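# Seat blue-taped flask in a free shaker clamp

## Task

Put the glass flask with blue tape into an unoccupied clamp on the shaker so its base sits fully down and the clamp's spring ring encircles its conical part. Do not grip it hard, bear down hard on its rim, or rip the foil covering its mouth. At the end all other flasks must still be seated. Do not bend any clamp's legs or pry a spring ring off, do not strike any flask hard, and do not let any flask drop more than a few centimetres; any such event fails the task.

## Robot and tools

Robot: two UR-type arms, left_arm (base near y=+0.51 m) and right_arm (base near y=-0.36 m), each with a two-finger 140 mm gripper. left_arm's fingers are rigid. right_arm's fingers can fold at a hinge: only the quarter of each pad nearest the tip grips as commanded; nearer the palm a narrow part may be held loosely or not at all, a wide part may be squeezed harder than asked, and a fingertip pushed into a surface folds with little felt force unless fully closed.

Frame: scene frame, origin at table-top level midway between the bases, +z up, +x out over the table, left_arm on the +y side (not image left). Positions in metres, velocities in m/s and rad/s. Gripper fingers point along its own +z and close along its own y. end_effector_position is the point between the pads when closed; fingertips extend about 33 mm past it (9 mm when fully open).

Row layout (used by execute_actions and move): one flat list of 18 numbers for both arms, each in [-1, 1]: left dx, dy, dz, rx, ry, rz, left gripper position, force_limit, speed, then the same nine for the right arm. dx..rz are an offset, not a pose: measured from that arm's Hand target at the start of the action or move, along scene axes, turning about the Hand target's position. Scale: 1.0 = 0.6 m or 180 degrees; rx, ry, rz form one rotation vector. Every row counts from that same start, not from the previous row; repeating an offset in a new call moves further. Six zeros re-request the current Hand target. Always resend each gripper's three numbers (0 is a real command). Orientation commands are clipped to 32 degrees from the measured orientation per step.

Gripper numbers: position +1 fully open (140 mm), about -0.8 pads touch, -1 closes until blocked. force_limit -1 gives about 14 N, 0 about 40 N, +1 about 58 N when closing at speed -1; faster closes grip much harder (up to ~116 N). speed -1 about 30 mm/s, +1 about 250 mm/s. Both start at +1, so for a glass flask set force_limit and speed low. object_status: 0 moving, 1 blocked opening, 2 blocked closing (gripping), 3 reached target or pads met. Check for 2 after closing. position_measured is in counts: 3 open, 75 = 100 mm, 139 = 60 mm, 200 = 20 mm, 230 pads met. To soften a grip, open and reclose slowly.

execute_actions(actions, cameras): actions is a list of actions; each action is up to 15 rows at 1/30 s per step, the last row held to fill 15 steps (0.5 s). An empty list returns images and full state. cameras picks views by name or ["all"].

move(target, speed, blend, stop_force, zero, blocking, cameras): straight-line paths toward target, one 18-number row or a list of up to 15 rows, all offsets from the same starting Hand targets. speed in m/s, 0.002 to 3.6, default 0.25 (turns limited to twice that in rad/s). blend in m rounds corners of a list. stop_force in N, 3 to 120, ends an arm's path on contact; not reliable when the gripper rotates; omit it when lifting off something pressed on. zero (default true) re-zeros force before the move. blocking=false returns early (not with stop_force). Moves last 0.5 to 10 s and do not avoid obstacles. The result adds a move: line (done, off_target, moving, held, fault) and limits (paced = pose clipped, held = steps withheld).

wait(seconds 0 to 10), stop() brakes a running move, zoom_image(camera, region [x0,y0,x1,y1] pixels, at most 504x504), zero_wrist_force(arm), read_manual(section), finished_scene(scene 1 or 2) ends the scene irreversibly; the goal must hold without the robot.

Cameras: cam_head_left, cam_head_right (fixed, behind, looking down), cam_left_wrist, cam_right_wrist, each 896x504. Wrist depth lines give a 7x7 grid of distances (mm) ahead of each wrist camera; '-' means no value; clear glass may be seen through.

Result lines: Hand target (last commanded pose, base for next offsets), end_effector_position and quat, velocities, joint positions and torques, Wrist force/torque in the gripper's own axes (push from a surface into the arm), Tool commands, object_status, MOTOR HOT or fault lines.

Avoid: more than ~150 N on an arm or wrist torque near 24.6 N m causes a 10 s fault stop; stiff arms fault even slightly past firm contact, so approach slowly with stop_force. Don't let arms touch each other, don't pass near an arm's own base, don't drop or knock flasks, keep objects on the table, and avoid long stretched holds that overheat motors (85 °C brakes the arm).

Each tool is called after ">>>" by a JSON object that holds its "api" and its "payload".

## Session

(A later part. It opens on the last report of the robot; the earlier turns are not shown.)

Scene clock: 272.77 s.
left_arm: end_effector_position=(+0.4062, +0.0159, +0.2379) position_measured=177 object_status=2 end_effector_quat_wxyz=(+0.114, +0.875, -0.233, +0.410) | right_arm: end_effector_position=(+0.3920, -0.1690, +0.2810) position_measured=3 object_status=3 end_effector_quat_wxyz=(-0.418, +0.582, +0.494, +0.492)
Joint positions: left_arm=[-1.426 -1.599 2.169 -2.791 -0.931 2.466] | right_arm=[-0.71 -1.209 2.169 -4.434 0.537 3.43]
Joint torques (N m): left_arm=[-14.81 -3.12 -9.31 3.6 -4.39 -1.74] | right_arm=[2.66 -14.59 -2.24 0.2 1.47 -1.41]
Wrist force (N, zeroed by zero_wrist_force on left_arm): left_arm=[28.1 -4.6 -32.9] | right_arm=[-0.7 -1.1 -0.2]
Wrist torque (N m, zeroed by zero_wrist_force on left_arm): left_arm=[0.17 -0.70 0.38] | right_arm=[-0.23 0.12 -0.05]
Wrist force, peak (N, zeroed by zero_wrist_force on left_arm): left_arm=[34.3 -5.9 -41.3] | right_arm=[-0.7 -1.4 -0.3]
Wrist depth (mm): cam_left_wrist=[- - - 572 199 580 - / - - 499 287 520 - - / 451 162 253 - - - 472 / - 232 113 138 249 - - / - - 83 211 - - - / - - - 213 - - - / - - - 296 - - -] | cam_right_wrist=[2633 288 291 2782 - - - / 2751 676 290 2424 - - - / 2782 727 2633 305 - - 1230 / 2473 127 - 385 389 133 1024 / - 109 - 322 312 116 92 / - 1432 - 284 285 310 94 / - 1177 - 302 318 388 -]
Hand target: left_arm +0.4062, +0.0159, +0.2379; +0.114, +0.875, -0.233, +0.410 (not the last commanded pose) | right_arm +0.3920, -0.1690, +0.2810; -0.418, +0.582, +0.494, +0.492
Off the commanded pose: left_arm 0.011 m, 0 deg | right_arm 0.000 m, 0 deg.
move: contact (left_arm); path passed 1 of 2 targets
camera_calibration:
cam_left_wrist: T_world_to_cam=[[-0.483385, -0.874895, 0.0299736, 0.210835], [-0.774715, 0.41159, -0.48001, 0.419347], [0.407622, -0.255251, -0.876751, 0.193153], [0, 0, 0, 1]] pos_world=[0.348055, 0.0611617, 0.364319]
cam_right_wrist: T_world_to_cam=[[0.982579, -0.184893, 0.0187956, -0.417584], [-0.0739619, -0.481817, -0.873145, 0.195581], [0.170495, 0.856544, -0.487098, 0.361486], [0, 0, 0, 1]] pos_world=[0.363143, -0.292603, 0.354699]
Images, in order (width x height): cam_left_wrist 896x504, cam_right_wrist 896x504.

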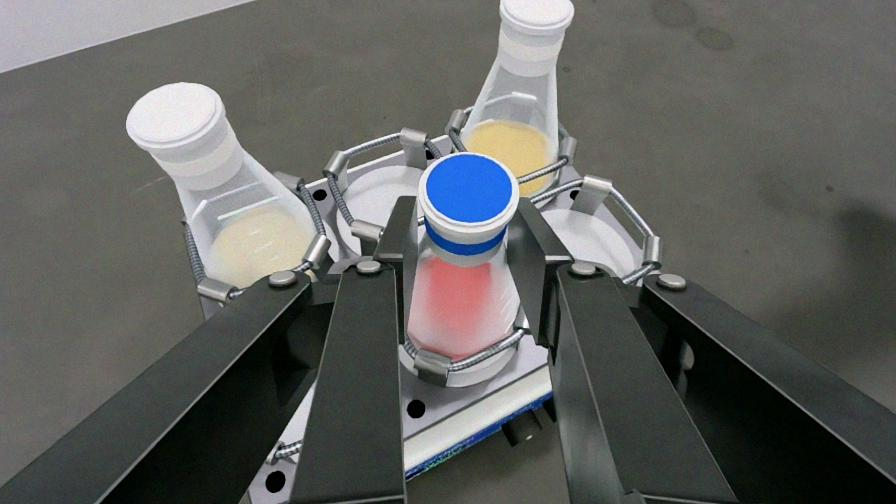

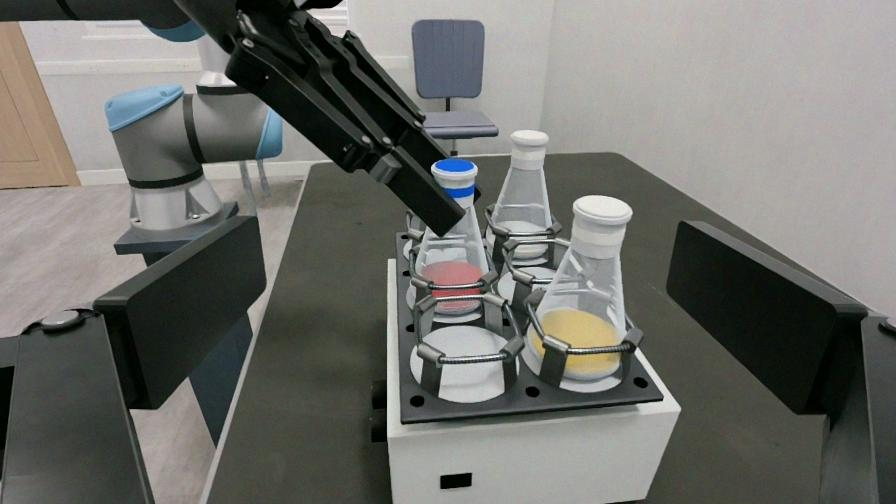

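>>> {"api": "move", "payload": {"target": [[0.002,0.0125,0.000,0,0,0,-1,-0.02,-1,0,0,0,0,0,0,1,1,1],[0.002,0.0125,-0.02,0,0,0,-1,-0.02,-1,0,0,0,0,0,0,1,1,1]], "speed": 0.01, "stop_force": 48, "zero": false, "cameras": ["cam_right_wrist","cam_left_wrist"]}}

>>> {"api": "zoom_image", "payload": {"camera": "cam_right_wrist", "region": [400, 240, 500, 330]}}

>>> {"api": "zoom_image", "payload": {"camera": "cam_left_wrist", "region": [320, 130, 620, 430]}}

Scene clock: 276.70 s.
left_arm: end_effector_position=(+0.4081, +0.0200, +0.2374) position_measured=177 object_status=2 end_effector_quat_wxyz=(+0.124, +0.872, -0.228, +0.415) | right_arm: end_effector_position=(+0.3920, -0.1690, +0.2810) position_measured=3 object_status=3 end_effector_quat_wxyz=(-0.418, +0.582, +0.494, +0.492)
Joint positions: left_arm=[-1.42 -1.604 2.194 -2.841 -0.934 2.473] | right_arm=[-0.71 -1.209 2.169 -4.434 0.537 3.43]
Joint torques (N m): left_arm=[-0.53 3.93 10.82 8.7 -2.42 -0.26] | right_arm=[2.14 -14.32 -3.75 0.64 1.39 -1.41]
Wrist force (N, zeroed by zero_wrist_force on left_arm): left_arm=[36.9 12.1 -35.4] | right_arm=[-0.7 -1.0 -0.3]
Wrist torque (N m, zeroed by zero_wrist_force on left_arm): left_arm=[-0.65 -0.67 -0.15] | right_arm=[-0.21 0.11 -0.05]
Wrist force, peak (N, zeroed by zero_wrist_force on left_arm): left_arm=[40.3 11.1 -40.6] | right_arm=[-0.7 -1.4 0.0]
Wrist depth (mm): cam_left_wrist=[- 524 - - 202 605 613 / - 150 - - - 537 554 / - 173 249 138 262 - - / - - 216 140 143 429 423 / - - 83 213 99 - - / - - - 213 - - - / - - - - - - -] | cam_right_wrist=[388 391 318 2691 2288 1827 1383 / 2605 688 295 2691 2310 1643 - / 2915 729 2915 309 853 1466 - / 2354 127 - 378 386 133 1166 / - 109 - 323 310 116 92 / - 1345 448 283 286 309 94 / - 1289 376 302 317 - -]
Hand target: left_arm +0.4080, +0.0201, +0.2372; +0.124, +0.872, -0.228, +0.415 (not the last commanded pose) | right_arm +0.3920, -0.1690, +0.2810; -0.418, +0.582, +0.494, +0.492
Off the commanded pose: left_arm 0.012 m, 1 deg | right_arm 0.000 m, 0 deg.
move: contact (left_arm); path passed 0 of 2 targets
camera_calibration:
cam_left_wrist: T_world_to_cam=[[-0.483477, -0.873909, 0.0503385, 0.210512], [-0.772642, 0.39901, -0.493776, 0.421555], [0.41143, -0.277623, -0.868131, 0.189919], [0, 0, 0, 1]] pos_world=[0.34935, 0.0684891, 0.362431]
cam_right_wrist: T_world_to_cam=[[0.982579, -0.184893, 0.0187956, -0.417584], [-0.0739619, -0.481817, -0.873145, 0.195581], [0.170495, 0.856544, -0.487098, 0.361486], [0, 0, 0, 1]] pos_world=[0.363143, -0.292603, 0.354699]
Images, in order (width x height): cam_left_wrist 896x504, cam_right_wrist 896x504.

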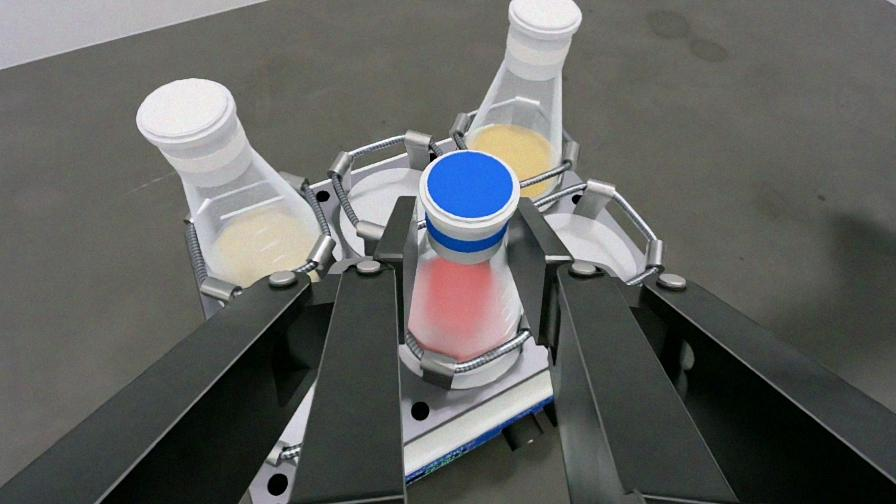

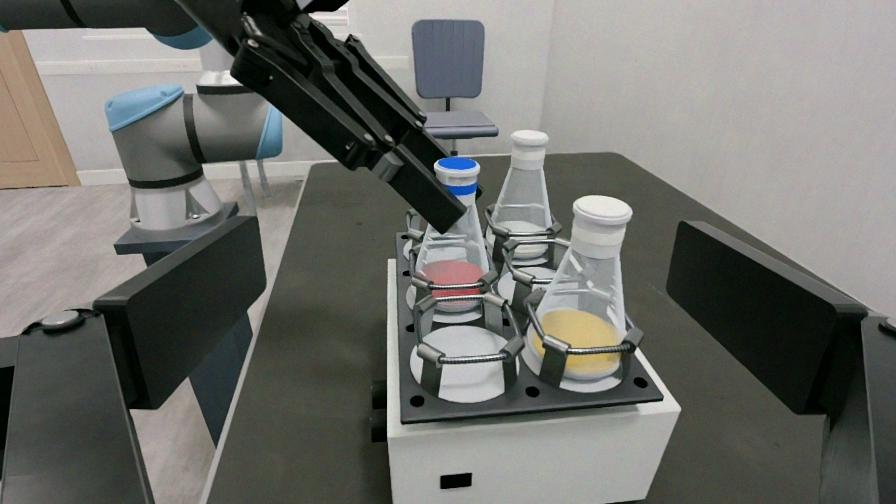

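Scaled by 5.040 from the camera's 896x504 image, which has a finer 1280x720 frame.

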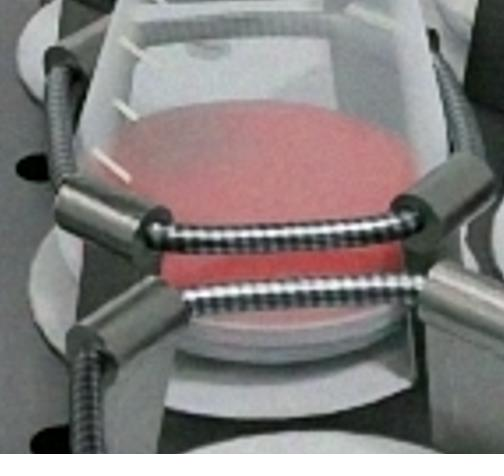

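Scaled by 1.680 from the camera's 896x504 image, which has a finer 1280x720 frame.

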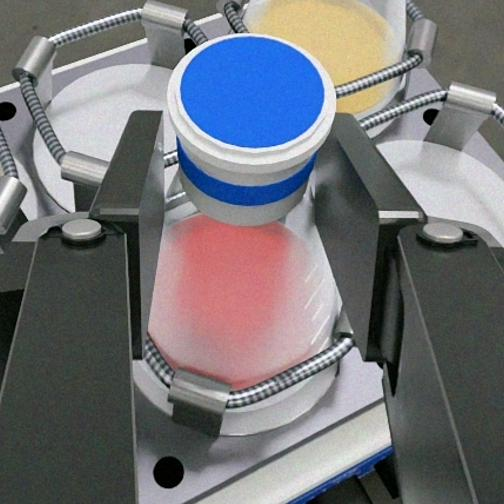

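>>> {"api": "move", "payload": {"target": [[-0.002,-0.011,-0.001,0.0084,0.0016,0,-1,-0.02,-1,0,0,0,0,0,0,1,1,1],[-0.009,-0.006,-0.003,0.0084,0.0016,0,-1,-0.02,-1,0,0,0,0,0,0,1,1,1],[-0.003,0.001,-0.004,0.0084,0.0016,0,-1,-0.02,-1,0,0,0,0,0,0,1,1,1]], "speed": 0.012, "stop_force": 55, "zero": false, "cameras": ["cam_right_wrist","cam_left_wrist"]}}

>>> {"api": "zoom_image", "payload": {"camera": "cam_right_wrist", "region": [400, 240, 500, 330]}}

>>> {"api": "zoom_image", "payload": {"camera": "cam_left_wrist", "region": [320, 130, 620, 430]}}

Scene clock: 281.10 s.
left_arm: end_effector_position=(+0.4077, +0.0177, +0.2373) position_measured=177 object_status=2 end_effector_quat_wxyz=(+0.120, +0.873, -0.229, +0.413) | right_arm: end_effector_position=(+0.3920, -0.1690, +0.2810) position_measured=3 object_status=3 end_effector_quat_wxyz=(-0.418, +0.582, +0.494, +0.492)
Joint positions: left_arm=[-1.421 -1.6 2.183 -2.824 -0.933 2.47] | right_arm=[-0.71 -1.209 2.169 -4.434 0.537 3.43]
Joint torques (N m): left_arm=[11.61 4.9 6.67 7.99 -8.21 1.01] | right_arm=[1.58 -14.57 -4.48 0.35 1.21 -0.99]
Wrist force (N, zeroed by zero_wrist_force on left_arm): left_arm=[38.1 -7.2 -45.4] | right_arm=[-0.7 -1.2 0.0]
Wrist torque (N m, zeroed by zero_wrist_force on left_arm): left_arm=[0.34 -0.76 0.47] | right_arm=[-0.25 0.11 -0.05]
Wrist force, peak (N, zeroed by zero_wrist_force on left_arm): left_arm=[42.4 -8.9 -50.9] | right_arm=[-0.5 -1.5 -0.2]
Wrist depth (mm): cam_left_wrist=[- - - - 195 565 - / 489 159 - 504 - 524 - / 441 176 252 138 453 463 - / - 233 231 140 142 438 427 / - - 83 211 100 - 383 / - - - 214 - - - / - - - 264 - - -] | cam_right_wrist=[387 382 298 2577 - - - / 2633 686 293 2524 - - - / 3023 724 2691 306 - - - / 2377 127 - 381 389 133 1440 / - 109 - 322 307 116 92 / - 1309 - 283 286 - 94 / - 1218 361 302 317 356 -]
Hand target: left_arm +0.4077, +0.0177, +0.2372; +0.120, +0.873, -0.229, +0.413 (not the last commanded pose) | right_arm +0.3920, -0.1690, +0.2810; -0.418, +0.582, +0.494, +0.492
Off the commanded pose: left_arm 0.004 m, 1 deg | right_arm 0.000 m, 0 deg.
move: contact (left_arm); path passed 0 of 3 targets
camera_calibration:
cam_left_wrist: T_world_to_cam=[[-0.483278, -0.87441, 0.042995, 0.209959], [-0.773513, 0.403481, -0.488753, 0.421157], [0.410023, -0.269461, -0.871362, 0.190447], [0, 0, 0, 1]] pos_world=[0.349152, 0.0649789, 0.362763]
cam_right_wrist: T_world_to_cam=[[0.982579, -0.184893, 0.0187956, -0.417584], [-0.0739619, -0.481817, -0.873145, 0.195581], [0.170495, 0.856544, -0.487098, 0.361486], [0, 0, 0, 1]] pos_world=[0.363143, -0.292603, 0.354699]
Images, in order (width x height): cam_left_wrist 896x504, cam_right_wrist 896x504.

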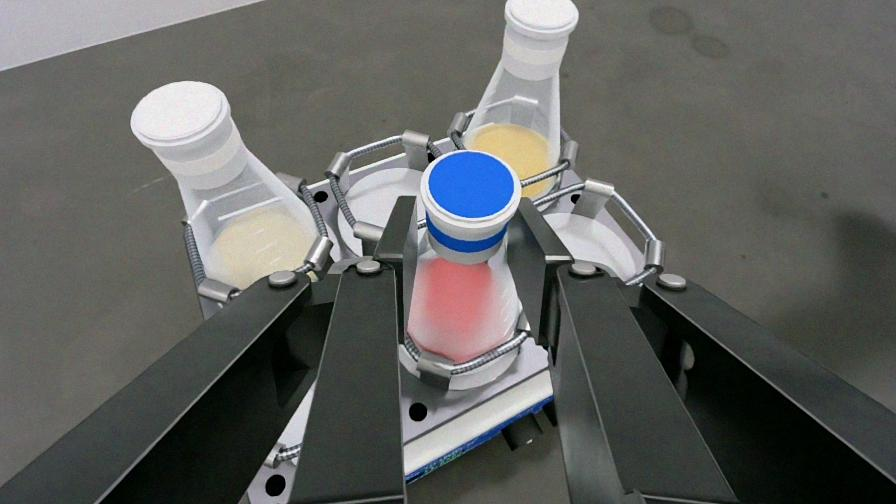

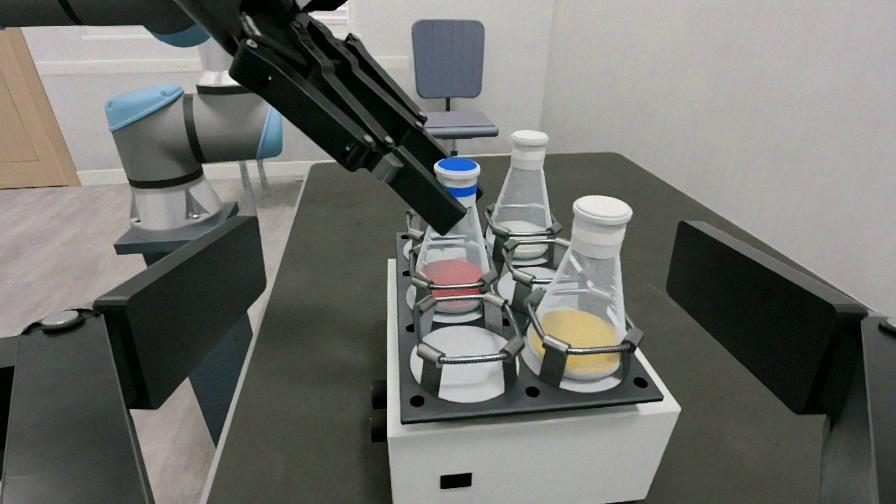

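Scaled by 5.040 from the camera's 896x504 image, which has a finer 1280x720 frame.

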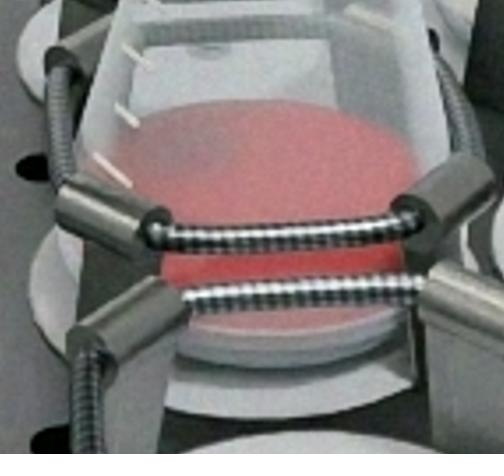

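Scaled by 1.680 from the camera's 896x504 image, which has a finer 1280x720 frame.

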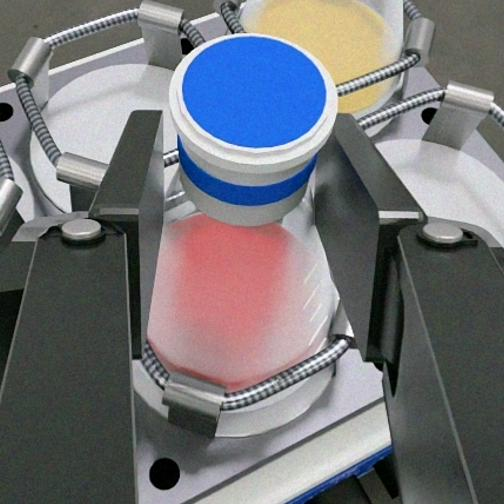

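>>> {"api": "move", "payload": {"target": [[0,-0.001,0.0015,0,0,0,-1,-0.02,-1,0,0,0,0,0,0,1,1,1],[0,-0.001,0.0015,0,0,0,-0.1,-0.02,-1,0,0,0,0,0,0,1,1,1],[-0.0773,0.044,0.076,0,0,0,-0.1,-0.02,-1,0,0,0,0,0,0,1,1,1]], "speed": [0.02,0.02,0.08], "cameras": ["cam_right_wrist","cam_left_wrist"]}}

>>> {"api": "zoom_image", "payload": {"camera": "cam_right_wrist", "region": [400, 240, 500, 330]}}

>>> {"api": "zoom_image", "payload": {"camera": "cam_right_wrist", "region": [370, 110, 630, 410]}}

>>> {"api": "zoom_image", "payload": {"camera": "cam_left_wrist", "region": [360, 80, 560, 320]}}

Scene clock: 285.67 s.
left_arm: end_effector_position=(+0.3612, +0.0440, +0.2827) position_measured=141 object_status=3 end_effector_quat_wxyz=(+0.120, +0.873, -0.230, +0.413) | right_arm: end_effector_position=(+0.3920, -0.1690, +0.2810) position_measured=3 object_status=3 end_effector_quat_wxyz=(-0.418, +0.582, +0.494, +0.492)
Joint positions: left_arm=[-1.539 -1.801 2.203 -2.566 -0.863 2.349] | right_arm=[-0.71 -1.209 2.169 -4.434 0.537 3.43]
Joint torques (N m): left_arm=[9.63 -19.8 -28.7 -2.9 0.06 0.08] | right_arm=[0.97 -14.74 -3.32 0.38 1.32 -1.13]
Wrist force (N, zeroed by zero_wrist_force on left_arm): left_arm=[1.5 -1.6 5.0] | right_arm=[-0.5 -0.8 -0.1]
Wrist torque (N m, zeroed by zero_wrist_force on left_arm): left_arm=[-0.33 -0.15 0.04] | right_arm=[-0.18 0.09 -0.05]
Wrist force, peak (N, zeroed by zero_wrist_force on left_arm): left_arm=[39.4 -7.4 -46.4] | right_arm=[-0.5 -1.5 0.0]
Wrist depth (mm): cam_left_wrist=[- - - 646 - - - / - 554 219 - - - 613 / - - 311 205 329 533 528 / - - 130 280 139 463 - / - 82 108 285 119 92 - / - - - 306 - - - / - - - - - - -] | cam_right_wrist=[- 267 333 2499 - 1737 - / 3061 676 289 2691 - 1787 - / 2782 718 3061 424 - 1943 - / 2354 127 - 389 385 133 - / - 109 - 320 309 116 92 / - 1275 - 284 285 308 94 / - 1128 - 293 317 389 -]
Hand target: left_arm +0.3613, +0.0441, +0.2828; +0.120, +0.873, -0.229, +0.413 | right_arm +0.3920, -0.1690, +0.2810; -0.418, +0.582, +0.494, +0.492
Off the commanded pose: left_arm 0.000 m, 0 deg | right_arm 0.000 m, 0 deg.
move: done
camera_calibration:
cam_left_wrist: T_world_to_cam=[[-0.483488, -0.874313, 0.0426092, 0.208788], [-0.773426, 0.403889, -0.488555, 0.39675], [0.409941, -0.269166, -0.871492, 0.256258], [0, 0, 0, 1]] pos_world=[0.302752, 0.0912791, 0.408265]
cam_right_wrist: T_world_to_cam=[[0.982579, -0.184893, 0.0187956, -0.417584], [-0.0739619, -0.481817, -0.873145, 0.195581], [0.170495, 0.856544, -0.487098, 0.361486], [0, 0, 0, 1]] pos_world=[0.363143, -0.292603, 0.354699]
Images, in order (width x height): cam_left_wrist 896x504, cam_right_wrist 896x504.

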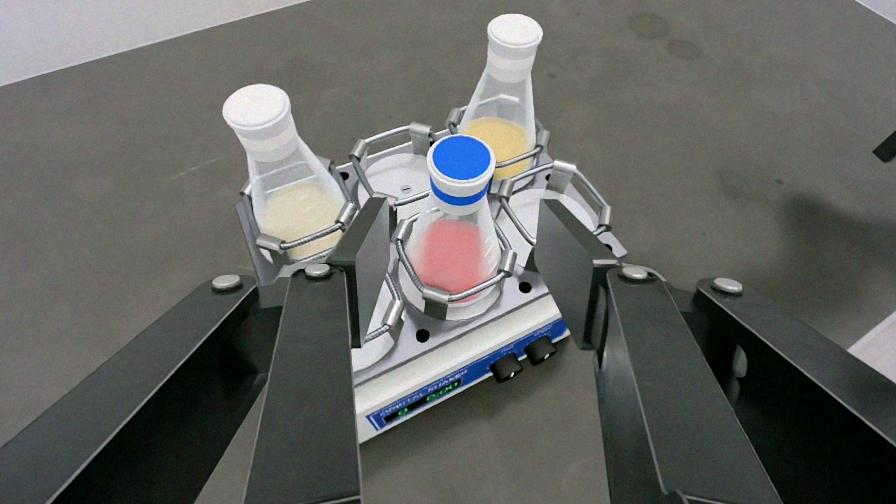

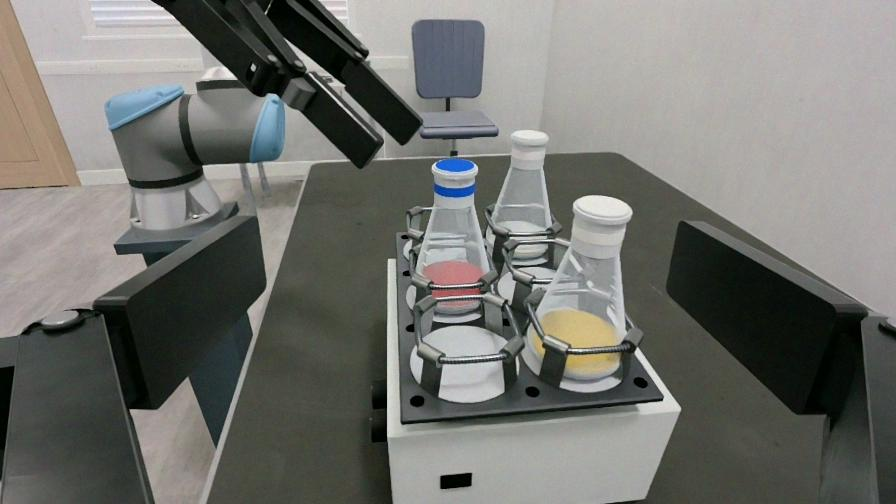

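Scaled by 5.040 from the camera's 896x504 image, which has a finer 1280x720 frame.

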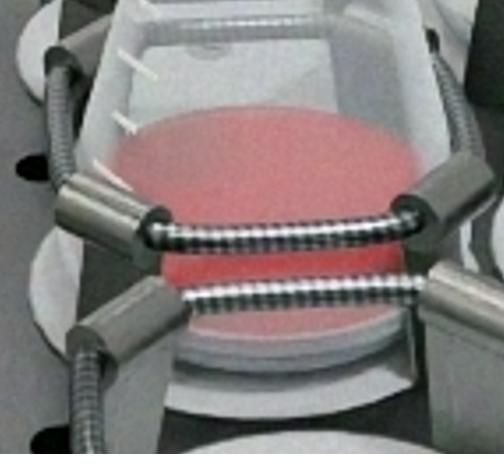

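Scaled by 1.680 from the camera's 896x504 image, which has a finer 1280x720 frame.

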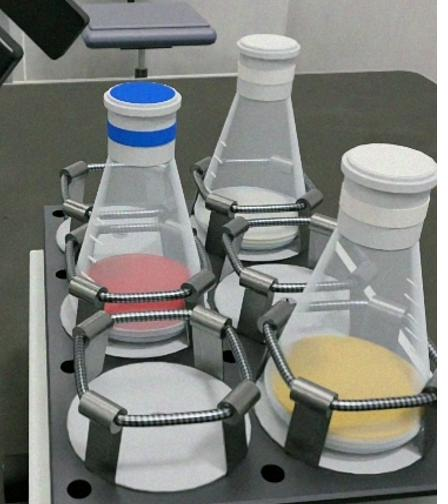

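Scaled by 2.100 from the camera's 896x504 image, which has a finer 1280x720 frame.

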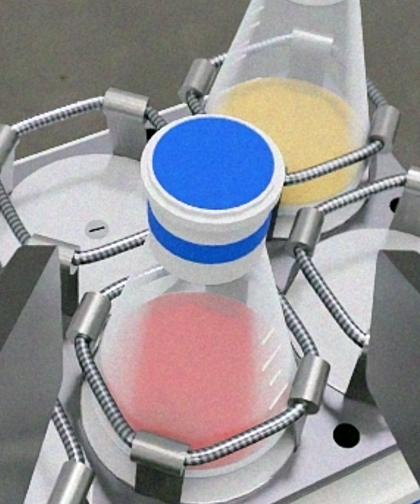

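>>> {"api": "finished_scene", "payload": {"scene": 1}}

The scene is finished: the task was done.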